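# Lift one staple stick out and set it down

## Task

Remove a single stick of staples from the staple box and place it on the table with its legs pointing down, far enough away that it touches neither the box's tray nor its sleeve.

## Robot and tools

Robot: two arms, left_arm and right_arm, each with a parallel two-finger gripper. Base poses in the scene frame: left_arm at (-0.040, +0.329, +0.040) m, quat_wxyz (+1.000, 0, 0, -0.009); right_arm at (-0.005, -0.262, +0.031) m, quat_wxyz (+1.000, 0, 0, -0.008). A camera stand is fixed behind them. Loose objects may occasionally get nudged by something external.

Scene frame: origin at table-top height, halfway between the nominal bases; +z up, +x forward over the table, +y toward left_arm. Arm names do not match image sides. Reported hand poses (end_effector_position in metres, end_effector_quat_wxyz) use this frame and can be off by a few cm, more at long reach. Gripper axes: fingers point along its +z, open and close along its y. The reported position is the point between the pads, about 1 cm short of the fingertips.

The 14-number row (used by execute_actions and move): left_arm dx, dy, dz, rx, ry, rz, opening, then the same seven for right_arm. Always all 14, each in [-1, 1]. The six pose numbers are offsets, not poses: they count from that arm's current Hand target, along the Hand target's own axes. Scale: 1.0 = 0.6 m for dx, dy, dz and 180 degrees for rx, ry, rz, which together form one rotation vector. Opening is absolute: +1 fully open (0.094 m), -1 closed. Sending 0 for all six pose numbers re-commands the existing Hand target; a 0 opening is a real command (half open), so resend the current opening to leave a gripper alone.

execute_actions(actions, cameras): actions is a list of actions; each action is a list of up to 15 rows, one per 1/30 s step; a short action repeats its last row to fill 15 steps. Every row in an action is measured from the Hand target at the start of that action, so repeating an offset in a later action adds more motion. cameras: list of names, ["all"], or []; omitted means all for an empty actions list, none otherwise. An unknown name invalidates the call. An empty actions list returns a full status with images.

move(target, speed, blend, opening_speed, grip_force, blocking, cameras): drives grippers in straight lines toward target, one 14-number row or a list of up to 15 rows, each row an offset from the same starting Hand targets (not chained). speed: m/s, 0.002 to 2.9, default 0.25, one value or one per row; rotation capped at twice that in rad/s. blend: metres of corner rounding per row; 0 means stop at each. opening_speed: how fast openings change, per second on the -1..+1 scale, at least 0.2; use it for gentle closing. grip_force: newtons per pad, 10 to 50, per arm or one value; it persists, and lower values close slowly. blocking=false returns early while the move continues. Paths avoid nothing: no obstacle or arm avoidance. Fast moves overshoot and hit harder; avoid routing a gripper near its own base, which can flip the shoulder. A move lasts at most 10 s of paths. The result adds a move: line with how it ended (done, off_target, moving, held, fault) and limits (paced = clipped, held = steps withheld). done means at rest within 10 mm and 2 degrees.

wait(seconds 0 to 10, cameras): lets time run while arms hold; a running move continues. stop(cameras): brakes a running move. zoom_image(camera, region [x0, y0, x1, y1], pixels from top-left, at most 504 square): enlarges part of the latest image of cam_head_left, cam_head_right, cam_left_wrist or cam_right_wrist. finished_scene(scene): ends the scene irreversibly; make no other call after it in that reply. The goal must hold with the robot let go.

Control behaviour: each step the commanded orientation is clipped to within 40 degrees of the measured one. Hand target in results is the last command after clipping; grippers often rest short of it by up to a few cm (friction, weight, load), which is not evidence of contact. Waiting does not close the gap; send the remainder as an offset. Blocked arms keep pushing until commanded back beyond the gripper. Tool commands shows present gripper commands.

Gripping: grip_measured uses the opening scale; empty it reads up to about 2.5 mm wide. On a hard part under full squeeze it reads up to about 3 mm (0.064) narrower than the part. Below first touch force rises about 1 N per 0.001, jumping to the force limit near 20 N. Full grip is roughly 50 to 64 N per pad. To release, command well above grip_measured. Closing a gripper on the other arm's fingers counts as a press between arms.

Joint data: Joint positions end with the measured opening in metres. Ranges (rad): waist -2.618..3.054, shoulder 0..3.142, elbow 0..3.142 (straight 2.901), wrist pitch and yaw -1.571..1.571, wrist roll -2.094..2.094. Torques include gravity, carry per-unit offsets and noise; positive means toward larger joint angle; numbers 1 to 3 wrap at ±28 N m. Joint velocities within noise means still.

Motor heat: holding loads, stretching out or pushing at unreachable poses heats motors. MOTOR HOT appears at 75 °C; at 90 °C the arm folds and idles; at 100 °C it goes limp.

Cameras: cam_head_left and cam_head_right 504x504 pinhole; cam_left_wrist and cam_right_wrist 672x504 fisheye.

Avoid: dropping the stick or releasing it while moving, anything leaving the table, hard hits on fixed or heavy items, arms colliding or squeezing each other, strain on wrist camera cables, and fault stops.

Each tool is called after "Emit:" as a command line: name --argument value for each argument, lists and objects as JSON in quotes; but a table of rows of numbers goes row by row, as --pt "numbers of a row", without its own name.

## Session

Emit:
execute_actions --actions '[]'

Scene clock: 0.00 s.
left_arm: end_effector_position=(+0.2830, +0.1684, +0.1489) grip_measured=+1.000 end_effector_quat_wxyz=(+0.469, +0.169, +0.857, -0.133) | right_arm: end_effector_position=(+0.3118, -0.0860, +0.2013) grip_measured=+1.000 end_effector_quat_wxyz=(+0.365, -0.099, +0.923, +0.066)
Joint positions: left_arm=[-0.442 1.218 0.454 0.212 0.008 -0.075 0.094] | right_arm=[0.634 1.279 0.967 -0.526 0.226 0.317 0.094]
Joint velocities: within noise
Joint torques (N m): no reading
Motor temperatures (°C): left_arm=[27 28 42 26 24 27 24] | right_arm=[26 28 33 27 23 25 25]
Heat: left arm: 42 °C; right arm: 33 °C.
Hand target: left_arm +0.2833, +0.1682, +0.1513; +0.470, +0.169, +0.856, -0.133 | right_arm +0.3119, -0.0868, +0.2050; +0.368, -0.098, +0.922, +0.065
Tool commands: left_gripper/opening=+1.0 right_gripper/opening=+1.0

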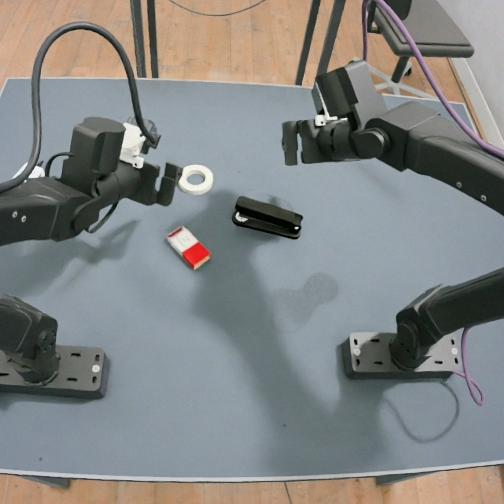

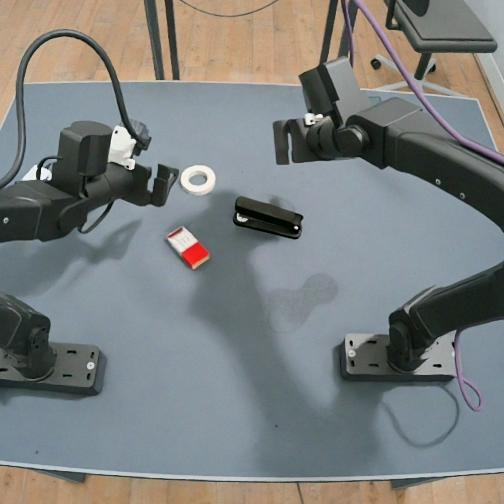

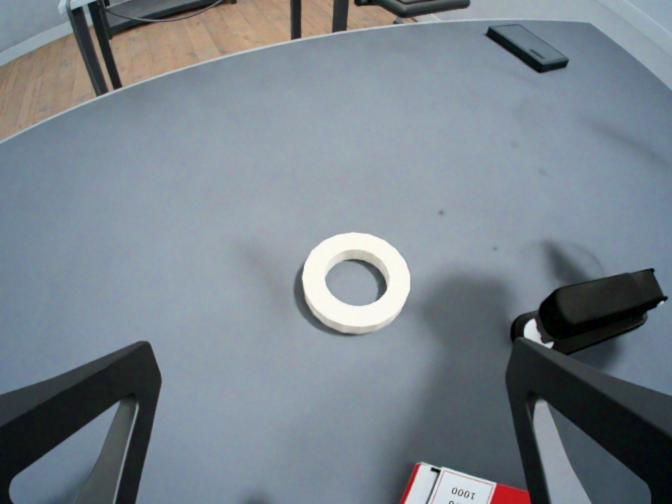

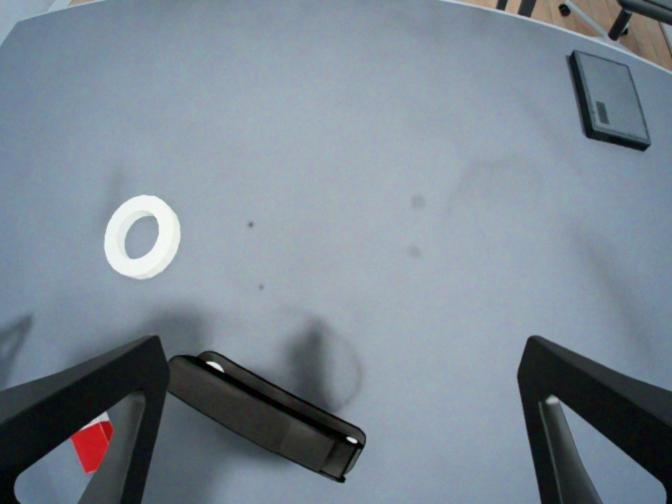

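Emit:
zoom_image --camera "cam_head_left" --region '[140, 200, 240, 300]'

Emit:
zoom_image --camera "cam_left_wrist" --region '[380, 400, 560, 504]'

Scaled by 5.040 from the camera's 504x504 image, which has a finer 720x720 frame.

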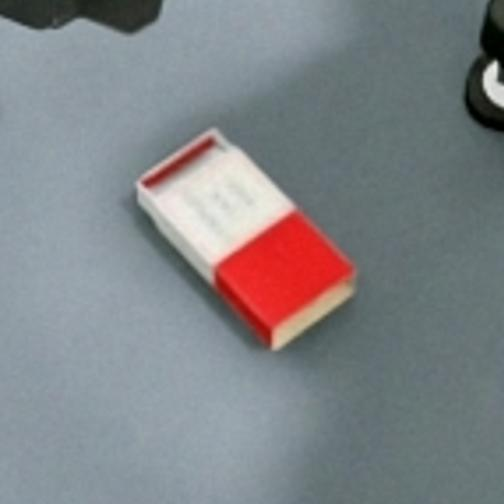

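Scaled by 2.800 from the camera's 672x504 image, which has a finer 960x720 frame.

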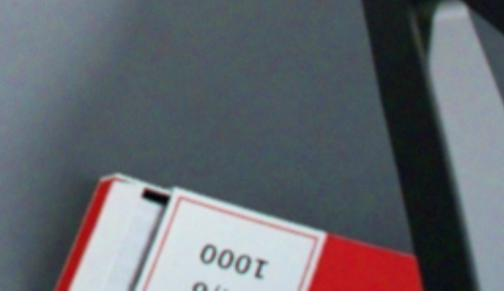

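Emit:
move --target '[-0.021,-0.189,-0.160,-0.089,0.3146,-0.113,1,0,0,0,0,0,0,1]' --cameras '["all"]'

Scene clock: 3.77 s.
left_arm: end_effector_position=(+0.1691, +0.1040, +0.2221) grip_measured=+1.000 end_effector_quat_wxyz=(+0.007, +0.001, +1.000, -0.004) | right_arm: end_effector_position=(+0.3118, -0.0860, +0.2013) grip_measured=+1.000 end_effector_quat_wxyz=(+0.365, -0.099, +0.923, +0.066)
Joint positions: left_arm=[-0.811 1.709 1.676 -1.522 -0.005 -0.826 0.094] | right_arm=[0.634 1.279 0.967 -0.526 0.226 0.317 0.094]
Joint torques (N m): left_arm=[-0.34 -5.57 6.82 0.28 0.08 -0.08] | right_arm=[-0.09 -4.77 8.24 1.5 0.1 -0.01]
Heat: left arm: 43 °C; right arm: 33 °C.
Hand target: left_arm +0.1696, +0.1003, +0.2200; +0.000, +0.001, +1.000, +0.000 | right_arm +0.3119, -0.0868, +0.2050; +0.368, -0.098, +0.922, +0.065
Off the commanded pose: left_arm 0.004 m, 1 deg | right_arm 0.004 m, 0 deg.
move: done

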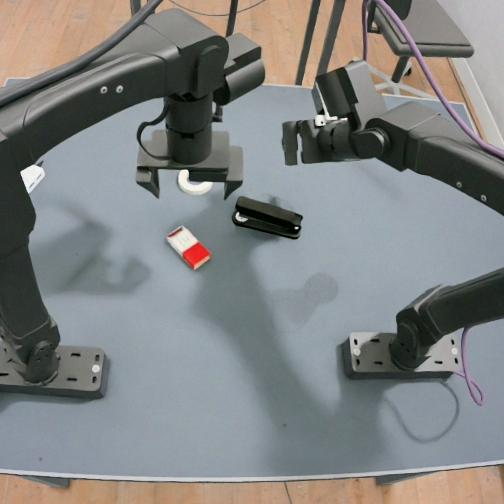

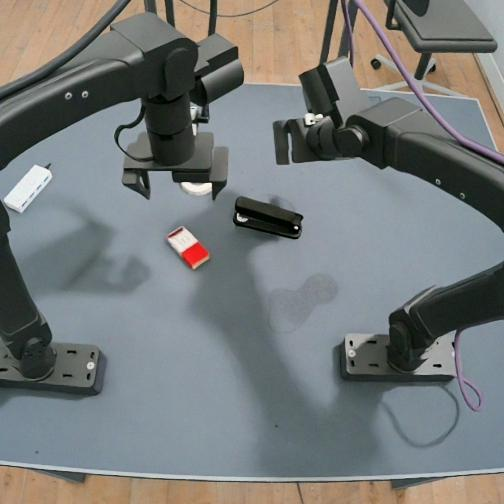

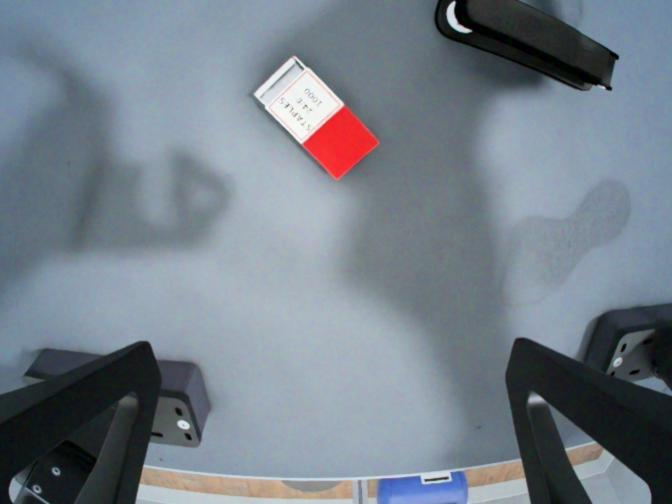

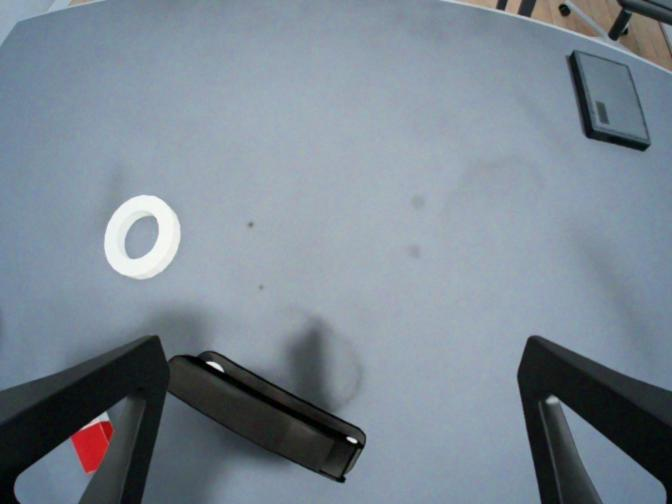

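Emit:
zoom_image --camera "cam_left_wrist" --region '[220, 30, 420, 210]'

Scaled by 2.520 from the camera's 672x504 image, which has a finer 960x720 frame.

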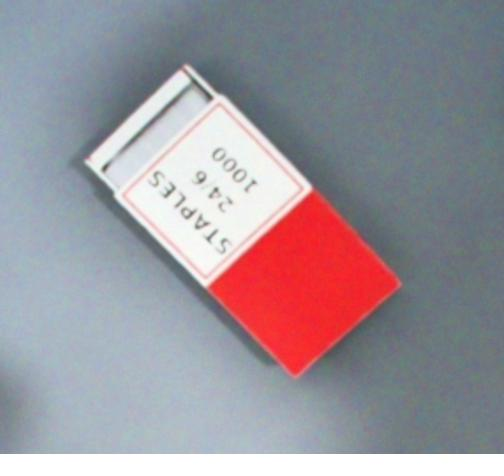

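Emit:
move --target '[-0.04,0,0.11,0,0,-0.25,1,0,0,0,0,0,0,1]' --cameras '["cam_head_left","cam_left_wrist"]'

Scene clock: 7.10 s.
left_arm: end_effector_position=(+0.1934, +0.0982, +0.1647) grip_measured=+1.000 end_effector_quat_wxyz=(+0.006, -0.377, +0.926, -0.015) | right_arm: end_effector_position=(+0.3118, -0.0860, +0.2013) grip_measured=+1.000 end_effector_quat_wxyz=(+0.365, -0.099, +0.923, +0.066)
Joint positions: left_arm=[-0.765 1.754 1.499 -1.284 0 -1.556 0.094] | right_arm=[0.634 1.279 0.967 -0.526 0.226 0.317 0.094]
Joint torques (N m): left_arm=[0.36 -6.22 4.75 0.45 0.03 -0.09] | right_arm=[-0.08 -4.75 8.25 1.5 0.1 0]
Heat: left arm: 43 °C; right arm: 34 °C.
Hand target: left_arm +0.1936, +0.1003, +0.1539; +0.000, -0.382, +0.924, +0.000 | right_arm +0.3119, -0.0868, +0.2050; +0.368, -0.098, +0.922, +0.065
Off the commanded pose: left_arm 0.011 m, 2 deg | right_arm 0.004 m, 0 deg.
move: off_target (left_arm)
Images, in order (width x height): cam_head_left 504x504, cam_left_wrist 672x504.

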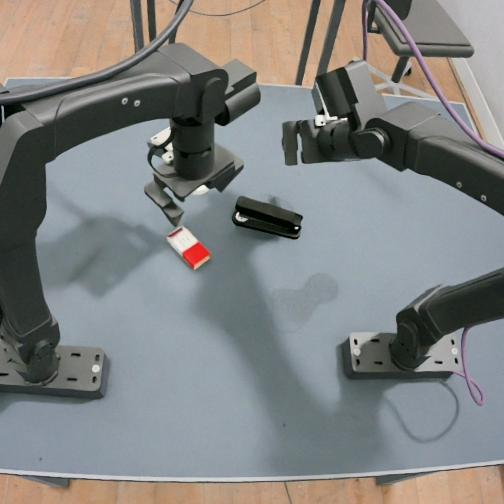

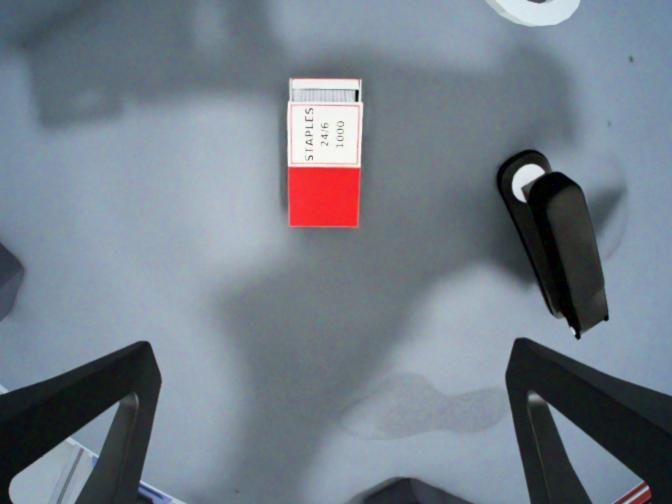

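Emit:
move --target '[-0.13,0.008,0,0,0,0,1,0.3205,0.2763,-0.006,-0.112,-0.002,-0.136,1]' --cameras '["all"]'

Scene clock: 9.93 s.
left_arm: end_effector_position=(+0.2418, +0.1602, +0.1590) grip_measured=+1.000 end_effector_quat_wxyz=(+0.003, -0.384, +0.923, -0.006) | right_arm: end_effector_position=(+0.1355, +0.0524, +0.0904) grip_measured=+1.000 end_effector_quat_wxyz=(+0.354, -0.354, +0.852, +0.153)
Joint positions: left_arm=[-0.524 1.772 1.499 -1.284 0.002 -1.33 0.094] | right_arm=[1.357 1.386 0.562 -0.03 0.373 0.412 0.094]
Joint torques (N m): left_arm=[0.08 -6.22 6.48 0.37 0.01 0.04] | right_arm=[0.44 -3.45 5.24 1.67 0.23 0.07]
Heat: left arm: 43 °C; right arm: 34 °C.
Hand target: left_arm +0.2454, +0.1588, +0.1539; +0.000, -0.382, +0.924, +0.000 | right_arm +0.1352, +0.0483, +0.0826; +0.354, -0.353, +0.854, +0.146
Off the commanded pose: left_arm 0.006 m, 1 deg | right_arm 0.009 m, 1 deg.
move: done

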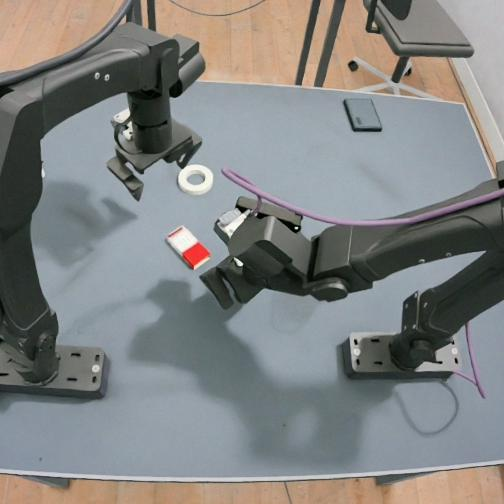

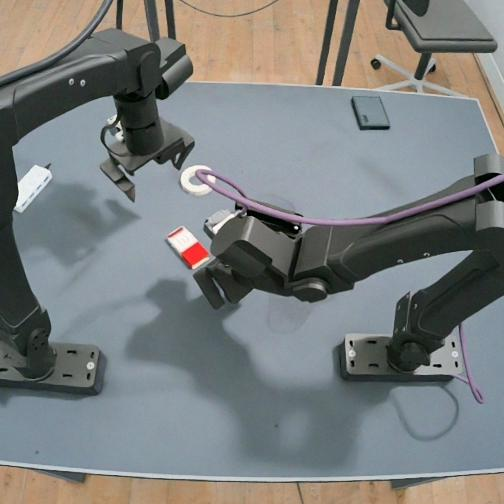

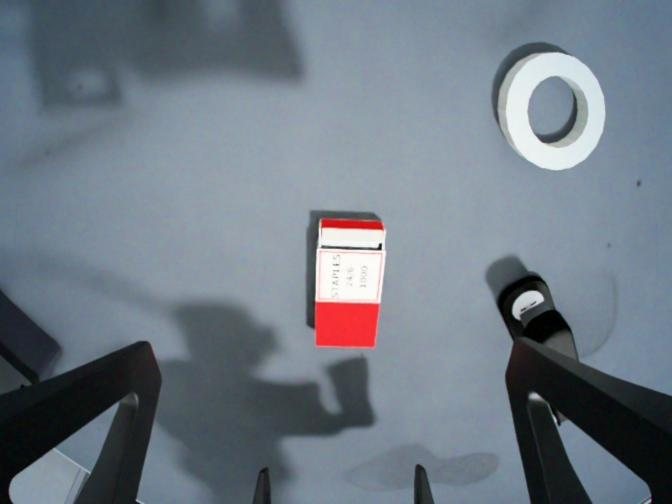

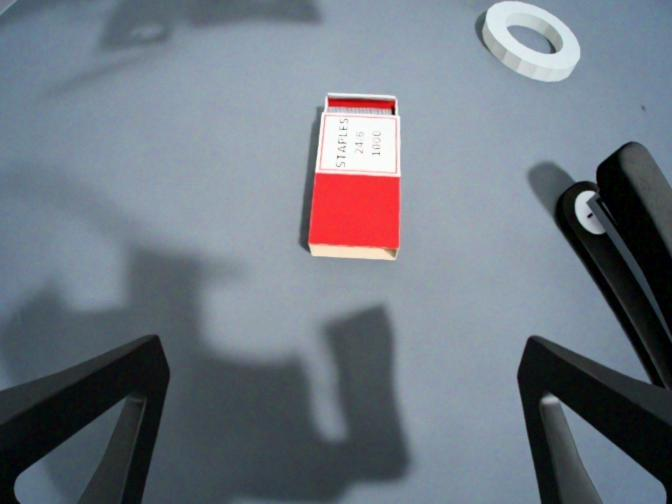

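Emit:
move --target '[0.0,0,0,0,0,0,1,-0.002,-0.0135,0.12,0,0,0,1]' --cameras '["all"]'

Scene clock: 12.50 s.
left_arm: end_effector_position=(+0.2418, +0.1602, +0.1590) grip_measured=+1.000 end_effector_quat_wxyz=(+0.003, -0.384, +0.923, -0.006) | right_arm: end_effector_position=(+0.1713, +0.0698, +0.0289) grip_measured=+1.000 end_effector_quat_wxyz=(+0.345, -0.356, +0.857, +0.140)
Joint positions: left_arm=[-0.524 1.772 1.499 -1.284 0.002 -1.33 0.094] | right_arm=[1.241 1.715 0.569 0.287 0.302 0.323 0.094]
Joint torques (N m): left_arm=[0.05 -6.22 6.48 0.37 0.01 0.03] | right_arm=[-0.73 -4.74 7.77 1.71 0.08 -0.06]
Heat: left arm: 44 °C; right arm: 34 °C.
Hand target: left_arm +0.2454, +0.1588, +0.1539; +0.000, -0.382, +0.924, +0.000 | right_arm +0.1775, +0.0790, +0.0325; +0.354, -0.353, +0.854, +0.146
Off the commanded pose: left_arm 0.006 m, 1 deg | right_arm 0.012 m, 1 deg.
move: off_target (right_arm)

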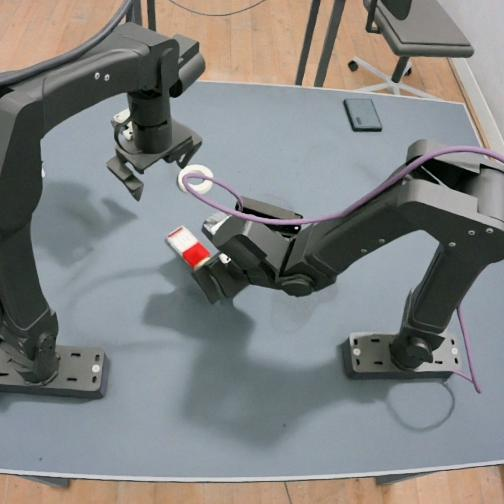

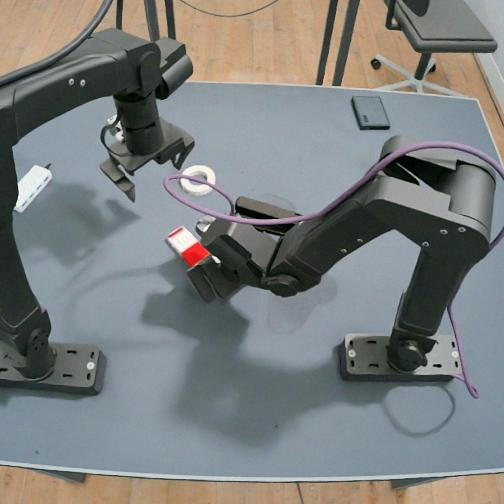

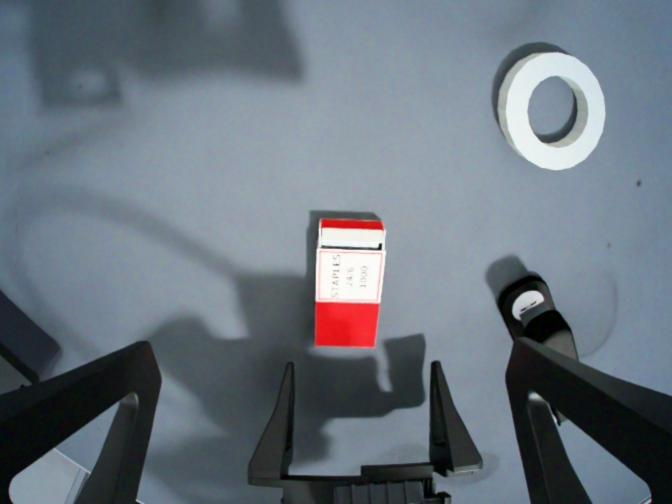

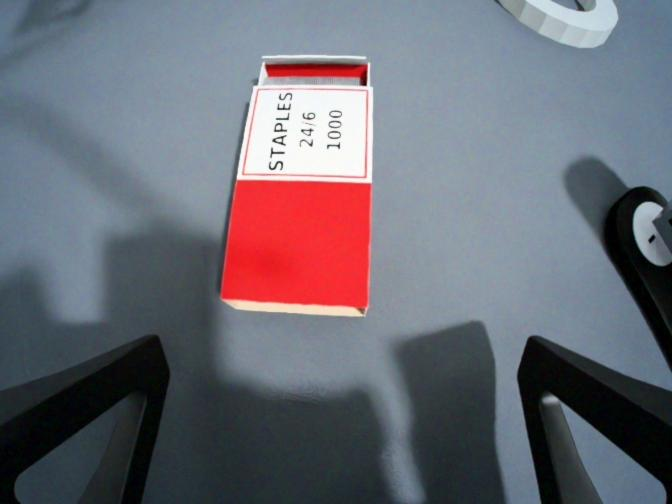

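Emit:
move --target '[0,0,0,0,0,0,1,-0.0353,0.0233,0.0637,0,0,0,1]' --speed 0.15 --cameras '["cam_left_wrist","cam_right_wrist"]'

Scene clock: 13.57 s.
left_arm: end_effector_position=(+0.2418, +0.1602, +0.1590) grip_measured=+1.000 end_effector_quat_wxyz=(+0.003, -0.384, +0.923, -0.006) | right_arm: end_effector_position=(+0.1913, +0.1113, +0.0203) grip_measured=+1.000 end_effector_quat_wxyz=(+0.348, -0.355, +0.856, +0.143)
Joint positions: left_arm=[-0.524 1.772 1.499 -1.284 0.002 -1.33 0.094] | right_arm=[1.225 1.886 0.741 0.3 0.291 0.311 0.094]
Joint torques (N m): left_arm=[0.06 -6.22 6.46 0.37 0.01 0.03] | right_arm=[-0.81 -5.94 7.79 1.71 0.1 -0.12]
Heat: left arm: 44 °C; right arm: 34 °C.
Hand target: left_arm +0.2454, +0.1588, +0.1539; +0.000, -0.382, +0.924, +0.000 | right_arm +0.1976, +0.1185, +0.0204; +0.354, -0.353, +0.854, +0.146
Off the commanded pose: left_arm 0.006 m, 1 deg | right_arm 0.009 m, 1 deg.
move: done
Images, in order (width x height): cam_left_wrist 672x504, cam_right_wrist 672x504.

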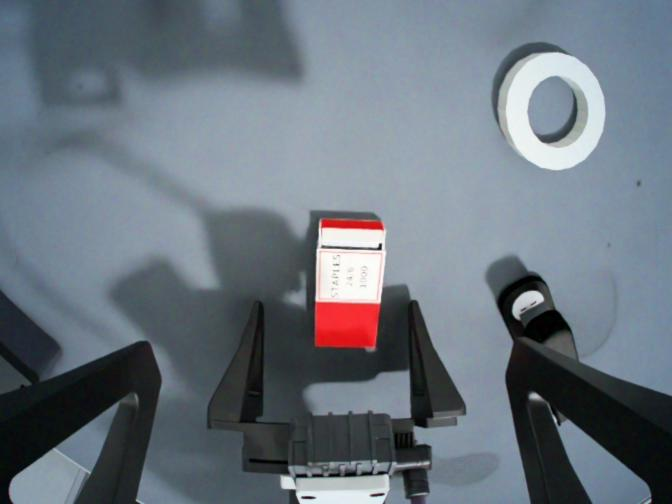

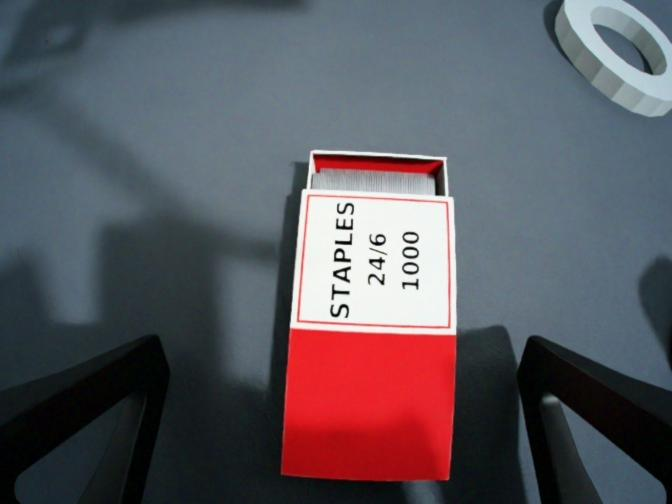

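Emit:
move --pt "0 0 0 0 0 0 1 0.008 -0.008 0.006 0 0 0 0.2" --pt "0 0 0 0 0 0 1 0.008 -0.008 0.006 0 0 0 -0.05" --opening_speed 0.6 --grip_force '[50,12]' --cameras '["cam_left_wrist","cam_right_wrist"]'

Scene clock: 21.03 s.
left_arm: end_effector_position=(+0.2418, +0.1602, +0.1590) grip_measured=+1.000 end_effector_quat_wxyz=(+0.003, -0.384, +0.923, -0.006) | right_arm: end_effector_position=(+0.1963, +0.1129, +0.0191) grip_measured=-0.048 end_effector_quat_wxyz=(+0.352, -0.353, +0.854, +0.148)
Joint positions: left_arm=[-0.524 1.772 1.499 -1.284 0.002 -1.33 0.094] | right_arm=[1.212 1.901 0.741 0.33 0.283 0.301 0.045]
Joint torques (N m): left_arm=[0.06 -6.22 6.48 0.37 0.01 0.04] | right_arm=[-0.79 -6.01 6.26 1.77 0.09 -0.06]
Heat: left arm: 45 °C; right arm: 34 °C.
Hand target: left_arm +0.2454, +0.1588, +0.1539; +0.000, -0.382, +0.924, +0.000 | right_arm +0.2004, +0.1144, +0.0144; +0.354, -0.352, +0.854, +0.146
Off the commanded pose: left_arm 0.006 m, 1 deg | right_arm 0.006 m, 0 deg.
grip_force (N): 50, 12
move: done
Images, in order (width x height): cam_left_wrist 672x504, cam_right_wrist 672x504.

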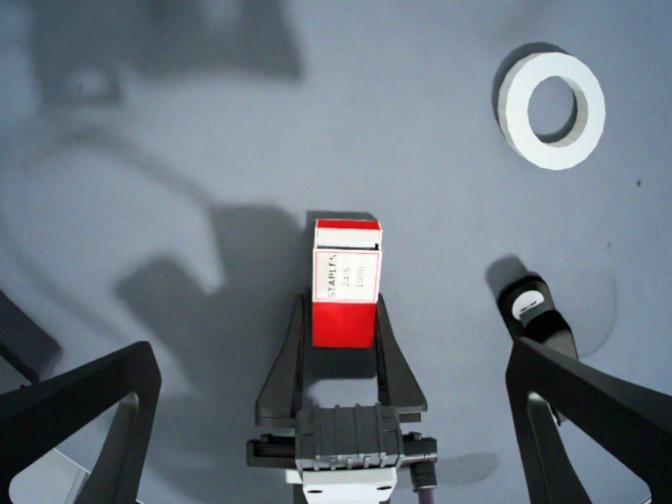

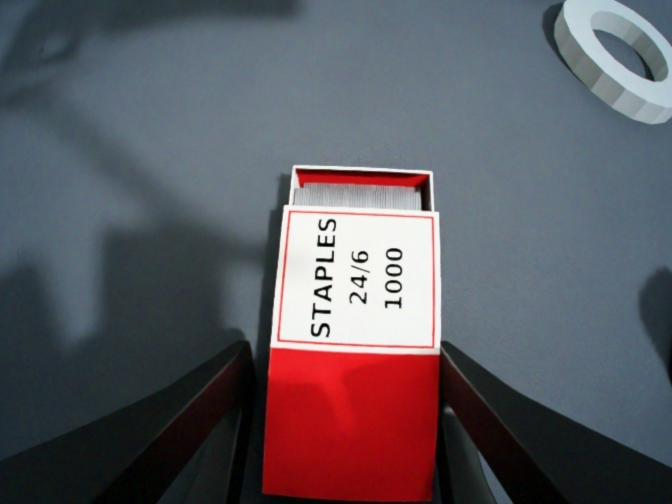

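Emit:
move --target '[0.035,-0.01,0.1,0,0,0,0.3,0,0,0,0,0,0,-0.16]' --opening_speed 0.6 --grip_force '[50,20]' --cameras '["cam_left_wrist","cam_right_wrist","cam_head_left"]'

Scene clock: 22.67 s.
left_arm: end_effector_position=(+0.2357, +0.1389, +0.1021) grip_measured=+0.302 end_effector_quat_wxyz=(+0.004, -0.380, +0.925, -0.010) | right_arm: end_effector_position=(+0.1963, +0.1129, +0.0191) grip_measured=-0.158 end_effector_quat_wxyz=(+0.352, -0.353, +0.854, +0.148)
Joint positions: left_arm=[-0.587 1.82 1.331 -1.06 0.004 -1.385 0.061] | right_arm=[1.212 1.901 0.741 0.33 0.283 0.301 0.04]
Joint torques (N m): left_arm=[-0.1 -7.05 4.96 0.45 0 -0.08] | right_arm=[-0.79 -6.01 6.26 1.77 0.09 -0.06]
Heat: left arm: 45 °C; right arm: 34 °C.
Hand target: left_arm +0.2349, +0.1398, +0.0940; +0.000, -0.382, +0.924, +0.000 | right_arm +0.2004, +0.1144, +0.0144; +0.354, -0.352, +0.854, +0.146
Off the commanded pose: left_arm 0.008 m, 1 deg | right_arm 0.006 m, 0 deg.
grip_force (N): 50, 20
move: done
Images, in order (width x height): cam_head_left 504x504, cam_left_wrist 672x504, cam_right_wrist 672x504.

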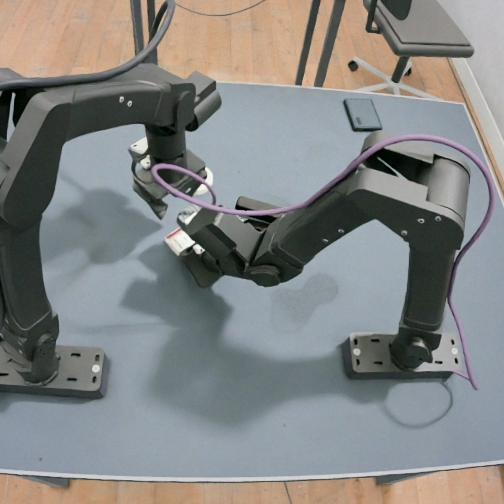

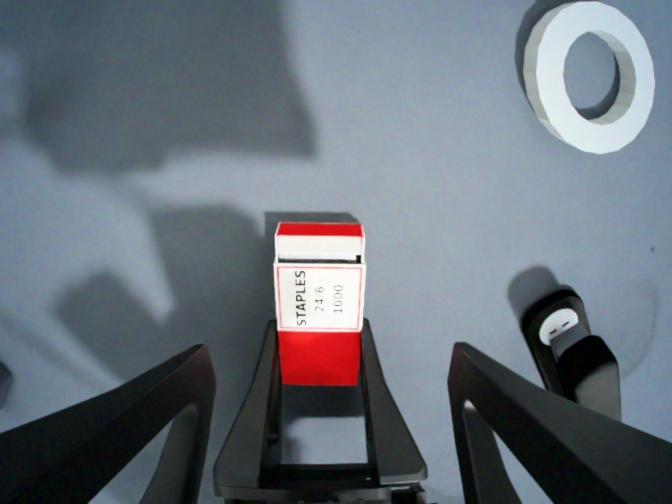

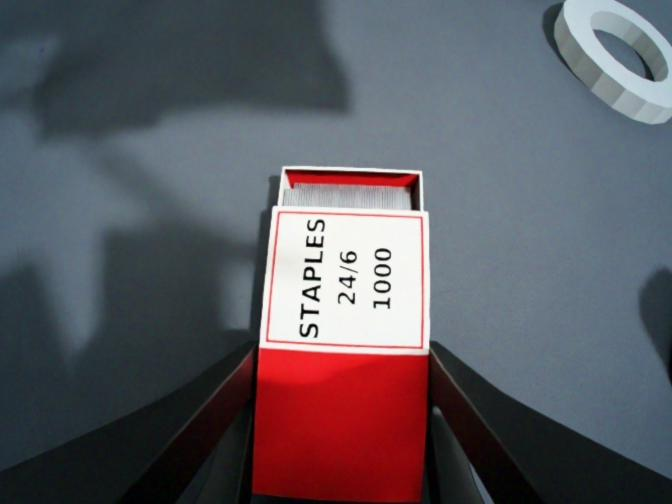

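Emit:
move --target '[-0.053,0.007,0.065,0,0.194,0,0.3,0,0,0,0,0,0,-0.16]' --cameras '["cam_left_wrist","cam_right_wrist","cam_head_left"]'

Scene clock: 25.07 s.
left_arm: end_effector_position=(+0.2545, +0.1675, +0.0610) grip_measured=+0.302 end_effector_quat_wxyz=(-0.265, -0.366, +0.885, -0.117) | right_arm: end_effector_position=(+0.1963, +0.1129, +0.0191) grip_measured=-0.158 end_effector_quat_wxyz=(+0.352, -0.353, +0.854, +0.148)
Joint positions: left_arm=[-0.226 2.154 1.498 -1.234 0.502 -0.946 0.061] | right_arm=[1.212 1.901 0.741 0.33 0.283 0.301 0.04]
Joint torques (N m): left_arm=[-0.13 -8.29 5.82 -0.3 0.45 0.06] | right_arm=[-0.79 -6.01 6.26 1.77 0.09 -0.06]
Heat: left arm: 45 °C; right arm: 34 °C.
Hand target: left_arm +0.2544, +0.1651, +0.0549; -0.277, -0.365, +0.882, -0.115 | right_arm +0.2004, +0.1144, +0.0144; +0.354, -0.352, +0.854, +0.146
Off the commanded pose: left_arm 0.006 m, 1 deg | right_arm 0.006 m, 0 deg.
grip_force (N): 50, 20
move: done
Images, in order (width x height): cam_head_left 504x504, cam_left_wrist 672x504, cam_right_wrist 672x504.

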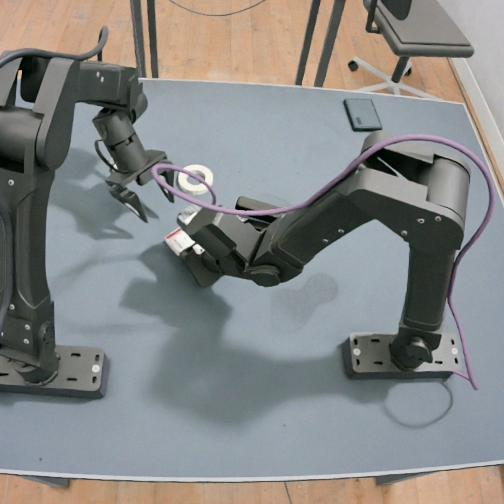

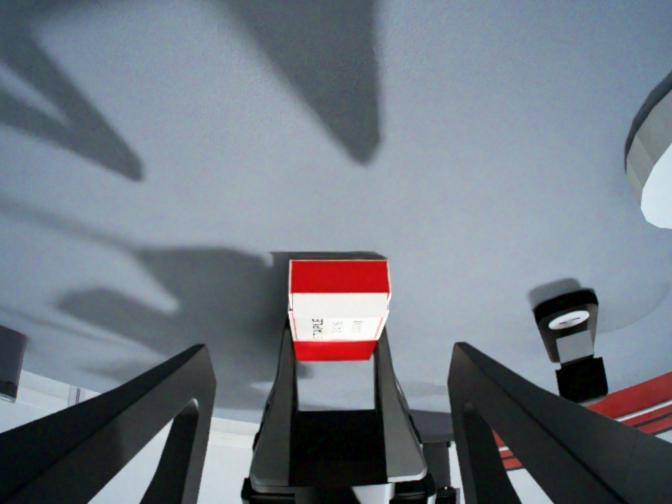

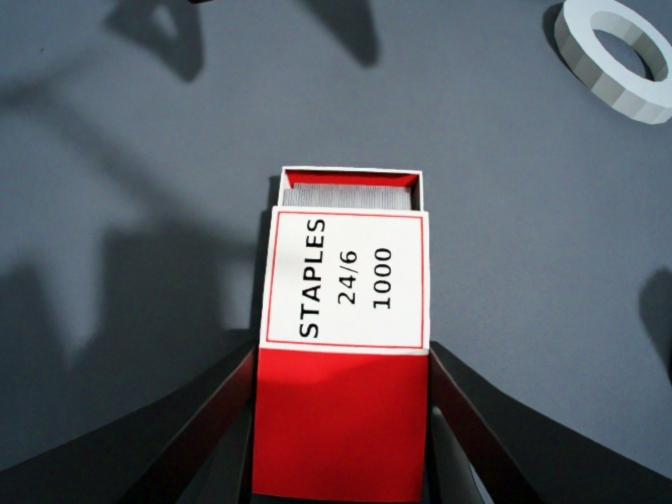

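Emit:
move --target '[0.012,-0.005,0.067,0,0,0,0.3,0,0,0,0,0,0,-0.16]' --cameras '["cam_left_wrist","cam_right_wrist"]' --speed 0.15

Scene clock: 26.40 s.
left_arm: end_effector_position=(+0.2409, +0.1427, +0.0384) grip_measured=+0.302 end_effector_quat_wxyz=(-0.261, -0.359, +0.888, -0.122) | right_arm: end_effector_position=(+0.1963, +0.1129, +0.0191) grip_measured=-0.158 end_effector_quat_wxyz=(+0.352, -0.353, +0.854, +0.148)
Joint positions: left_arm=[-0.3 2.154 1.404 -1.092 0.525 -1.013 0.061] | right_arm=[1.212 1.901 0.741 0.33 0.283 0.301 0.04]
Joint torques (N m): left_arm=[0.05 -7.92 3.84 -0.05 0.47 -0.05] | right_arm=[-0.8 -6.02 6.26 1.77 0.08 -0.06]
Heat: left arm: 44 °C; right arm: 34 °C.
Hand target: left_arm +0.2362, +0.1426, +0.0261; -0.277, -0.365, +0.882, -0.115 | right_arm +0.2004, +0.1144, +0.0144; +0.354, -0.352, +0.854, +0.146
Off the commanded pose: left_arm 0.013 m, 2 deg | right_arm 0.006 m, 0 deg.
grip_force (N): 50, 20
move: off_target (left_arm)
Images, in order (width x height): cam_left_wrist 672x504, cam_right_wrist 672x504.

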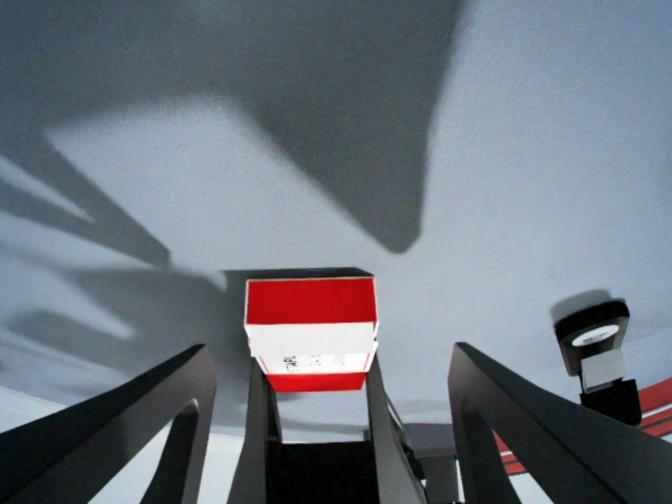

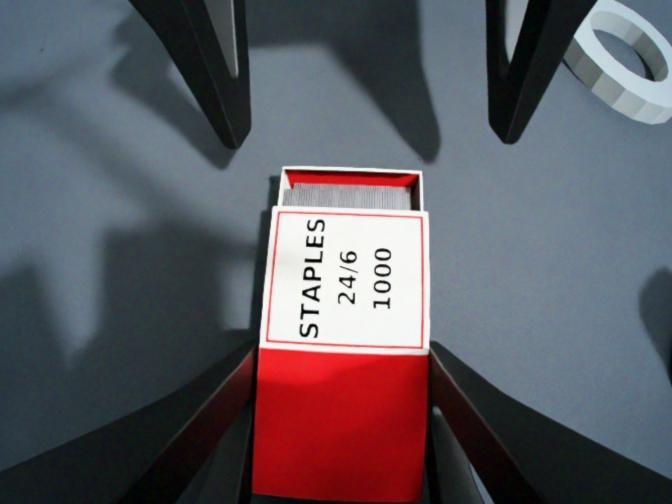

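Emit:
move --target '[-0.006,0.008,0.032,0,0,0,0.3,0,0,0,0,0,0,-0.16]' --cameras '["cam_left_wrist","cam_right_wrist"]' --speed 0.1

Scene clock: 27.83 s.
left_arm: end_effector_position=(+0.2331, +0.1419, +0.0194) grip_measured=+0.302 end_effector_quat_wxyz=(-0.262, -0.362, +0.886, -0.121) | right_arm: end_effector_position=(+0.1963, +0.1129, +0.0191) grip_measured=-0.158 end_effector_quat_wxyz=(+0.352, -0.353, +0.854, +0.148)
Joint positions: left_arm=[-0.308 2.168 1.338 -1.008 0.529 -1.028 0.061] | right_arm=[1.212 1.901 0.741 0.33 0.283 0.301 0.04]
Joint torques (N m): left_arm=[-0.39 -8.03 3.67 -0.03 0.47 -0.06] | right_arm=[-0.79 -6.01 6.26 1.77 0.09 -0.06]
Heat: left arm: 44 °C; right arm: 34 °C.
Hand target: left_arm +0.2270, +0.1404, +0.0083; -0.277, -0.365, +0.882, -0.115 | right_arm +0.2004, +0.1144, +0.0144; +0.354, -0.352, +0.854, +0.146
Off the commanded pose: left_arm 0.013 m, 2 deg | right_arm 0.006 m, 0 deg.
grip_force (N): 50, 20
move: off_target (left_arm)
Images, in order (width x height): cam_left_wrist 672x504, cam_right_wrist 672x504.

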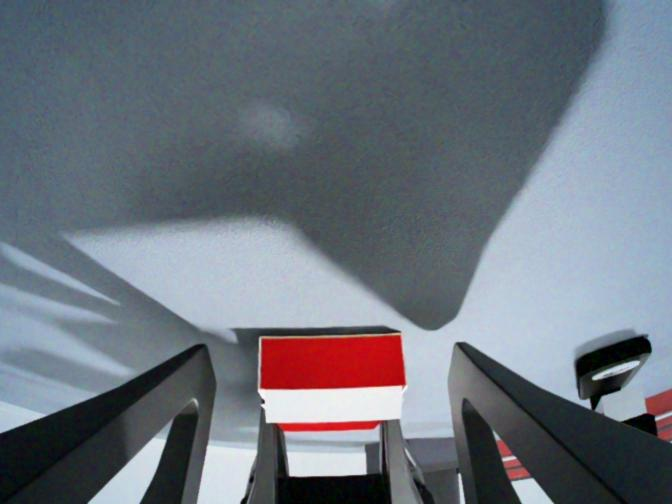

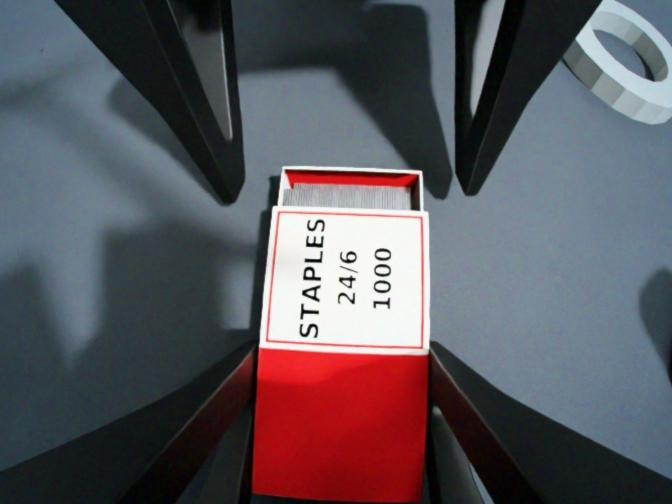

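Emit:
move --pt "-0.006 0.0 0.001 0 0 0 0.2 0 0 0 0 0 0 -0.16" --pt "-0.006 0.0 0.001 0 0 0 -0.25 0 0 0 0 0 0 -0.20" --cameras '["cam_left_wrist","cam_right_wrist"]' --speed 0.1 --opening_speed 0.4 --grip_force '[25,30]'

Scene clock: 31.13 s.
left_arm: end_effector_position=(+0.2325, +0.1421, +0.0167) grip_measured=-0.239 end_effector_quat_wxyz=(-0.264, -0.362, +0.886, -0.120) | right_arm: end_effector_position=(+0.1963, +0.1130, +0.0191) grip_measured=-0.197 end_effector_quat_wxyz=(+0.352, -0.353, +0.854, +0.148)
Joint positions: left_arm=[-0.308 2.176 1.338 -1.005 0.529 -1.029 0.036] | right_arm=[1.212 1.901 0.741 0.331 0.283 0.301 0.038]
Joint torques (N m): left_arm=[0.1 -7.94 3.96 -0.04 0.44 0.02] | right_arm=[-0.79 -6.01 6.26 1.77 0.09 -0.06]
Heat: left arm: 44 °C; right arm: 34 °C.
Hand target: left_arm +0.2290, +0.1422, +0.0057; -0.277, -0.365, +0.882, -0.115 | right_arm +0.2004, +0.1145, +0.0145; +0.354, -0.352, +0.854, +0.146
Off the commanded pose: left_arm 0.012 m, 2 deg | right_arm 0.006 m, 0 deg.
grip_force (N): 25, 30
move: off_target (left_arm); target 2's new opening was sent with left_arm's hand 0.012 m and 2 deg from that target
Images, in order (width x height): cam_left_wrist 672x504, cam_right_wrist 672x504.

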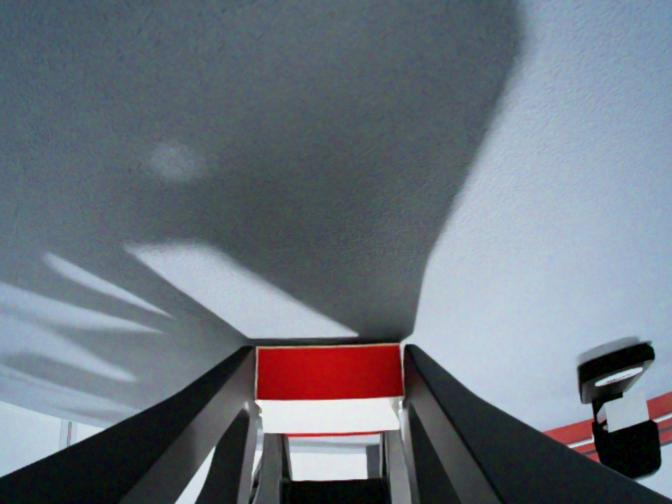

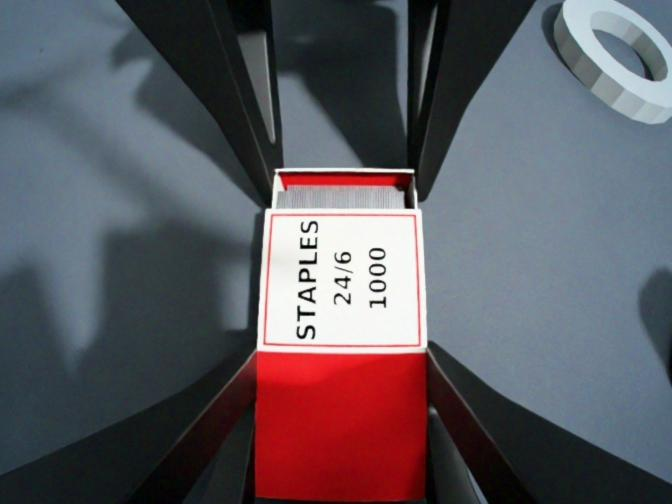

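Emit:
move --target '[-0.052,0.0,-0.036,0,0,0,-0.27,0,0,0,0,0,0,-0.2]' --cameras '["cam_left_wrist","cam_right_wrist"]' --speed 0.06 --grip_force '[30,30]'

Scene clock: 32.50 s.
left_arm: end_effector_position=(+0.2562, +0.1658, +0.0167) grip_measured=-0.244 end_effector_quat_wxyz=(-0.270, -0.365, +0.882, -0.127) | right_arm: end_effector_position=(+0.1962, +0.1131, +0.0192) grip_measured=-0.197 end_effector_quat_wxyz=(+0.352, -0.353, +0.854, +0.148)
Joint positions: left_arm=[-0.219 2.242 1.441 -1.09 0.523 -0.936 0.036] | right_arm=[1.212 1.901 0.741 0.331 0.282 0.301 0.038]
Joint torques (N m): left_arm=[0.2 -8.16 5.3 -0.25 0.18 0.07] | right_arm=[-0.79 -6 6.26 1.76 0.11 -0.06]
Heat: left arm: 44 °C; right arm: 34 °C.
Hand target: left_arm +0.2557, +0.1690, +0.0056; -0.277, -0.365, +0.882, -0.115 | right_arm +0.2004, +0.1145, +0.0145; +0.354, -0.352, +0.854, +0.146
Off the commanded pose: left_arm 0.012 m, 2 deg | right_arm 0.006 m, 0 deg.
grip_force (N): 30, 30
move: off_target (left_arm)
Images, in order (width x height): cam_left_wrist 672x504, cam_right_wrist 672x504.

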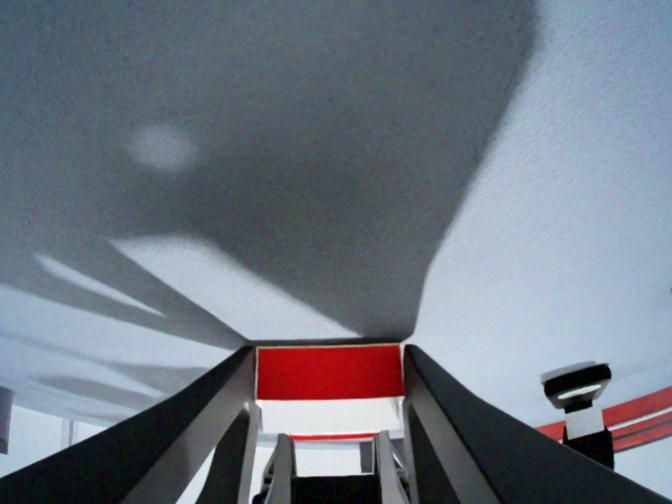

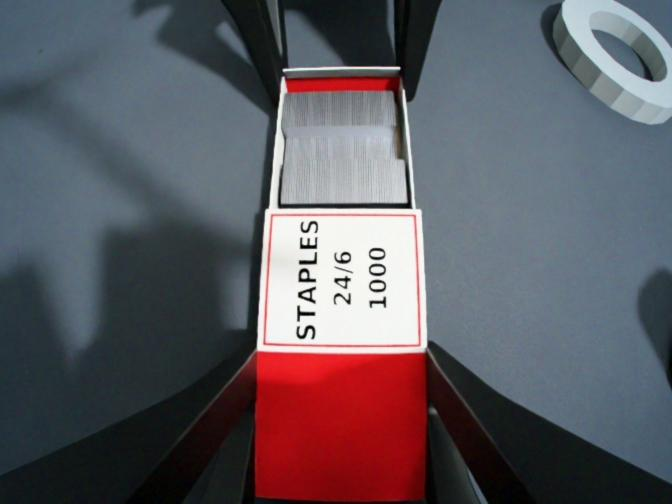

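Emit:
zoom_image --camera "cam_right_wrist" --region '[250, 50, 440, 220]'

Scaled by 2.653 from the camera's 672x504 image, which has a finer 960x720 frame.

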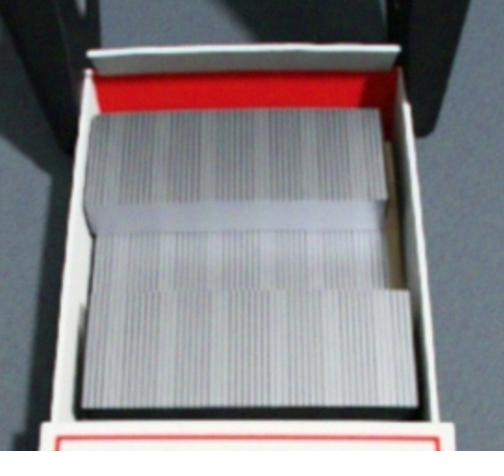

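Emit:
move --pt "0 0 0 0 0 0 0.3 0 0 0 0 0 0 0.3" --pt "-0.02 0 -0.2 0 0 0 0.3 -0.03 0 -0.2 0 0 0 0.3" --cameras '["all"]' --opening_speed 1 --grip_force '[50,50]'

Scene clock: 35.40 s.
left_arm: end_effector_position=(+0.3135, +0.2250, +0.1084) grip_measured=+0.298 end_effector_quat_wxyz=(-0.258, -0.369, +0.884, -0.128) | right_arm: end_effector_position=(+0.1504, +0.0682, +0.1123) grip_measured=+0.298 end_effector_quat_wxyz=(+0.354, -0.354, +0.852, +0.152)
Joint positions: left_arm=[-0.053 2.297 1.928 -1.579 0.457 -0.773 0.061] | right_arm=[1.315 1.411 0.681 -0.114 0.347 0.378 0.061]
Joint torques (N m): left_arm=[-0.36 -9.51 5.33 -0.38 0.22 0.06] | right_arm=[0.5 -5.76 6.72 1.37 0.25 0.08]
Heat: left arm: 44 °C; right arm: 34 °C.
Hand target: left_arm +0.3113, +0.2245, +0.0972; -0.277, -0.365, +0.882, -0.115 | right_arm +0.1491, +0.0637, +0.1120; +0.354, -0.352, +0.854, +0.146
Off the commanded pose: left_arm 0.012 m, 3 deg | right_arm 0.005 m, 1 deg.
joint sent to its limit (left arm) — joint 4 (wrist pitch), lower limit. The joint targets still meet the commanded pose.
move: off_target (left_arm)

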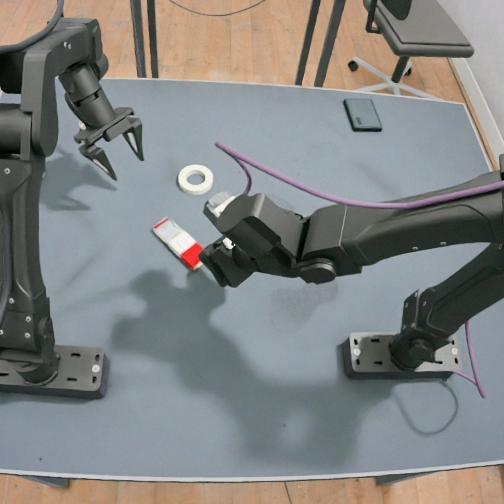

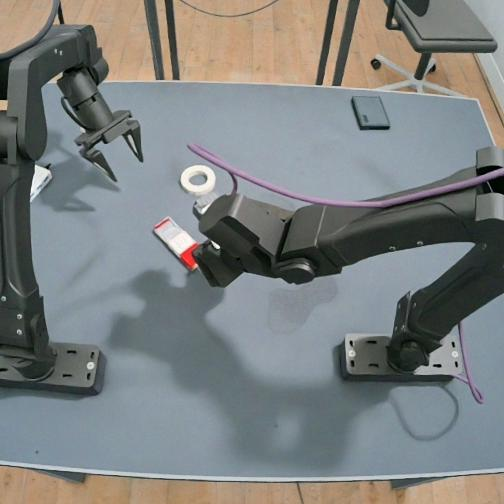

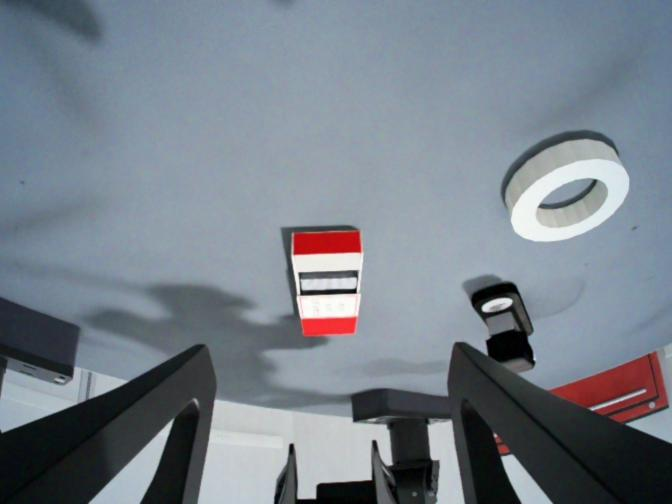

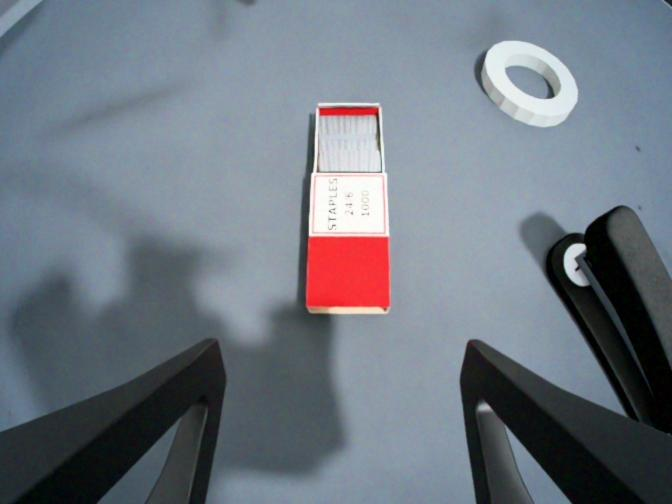

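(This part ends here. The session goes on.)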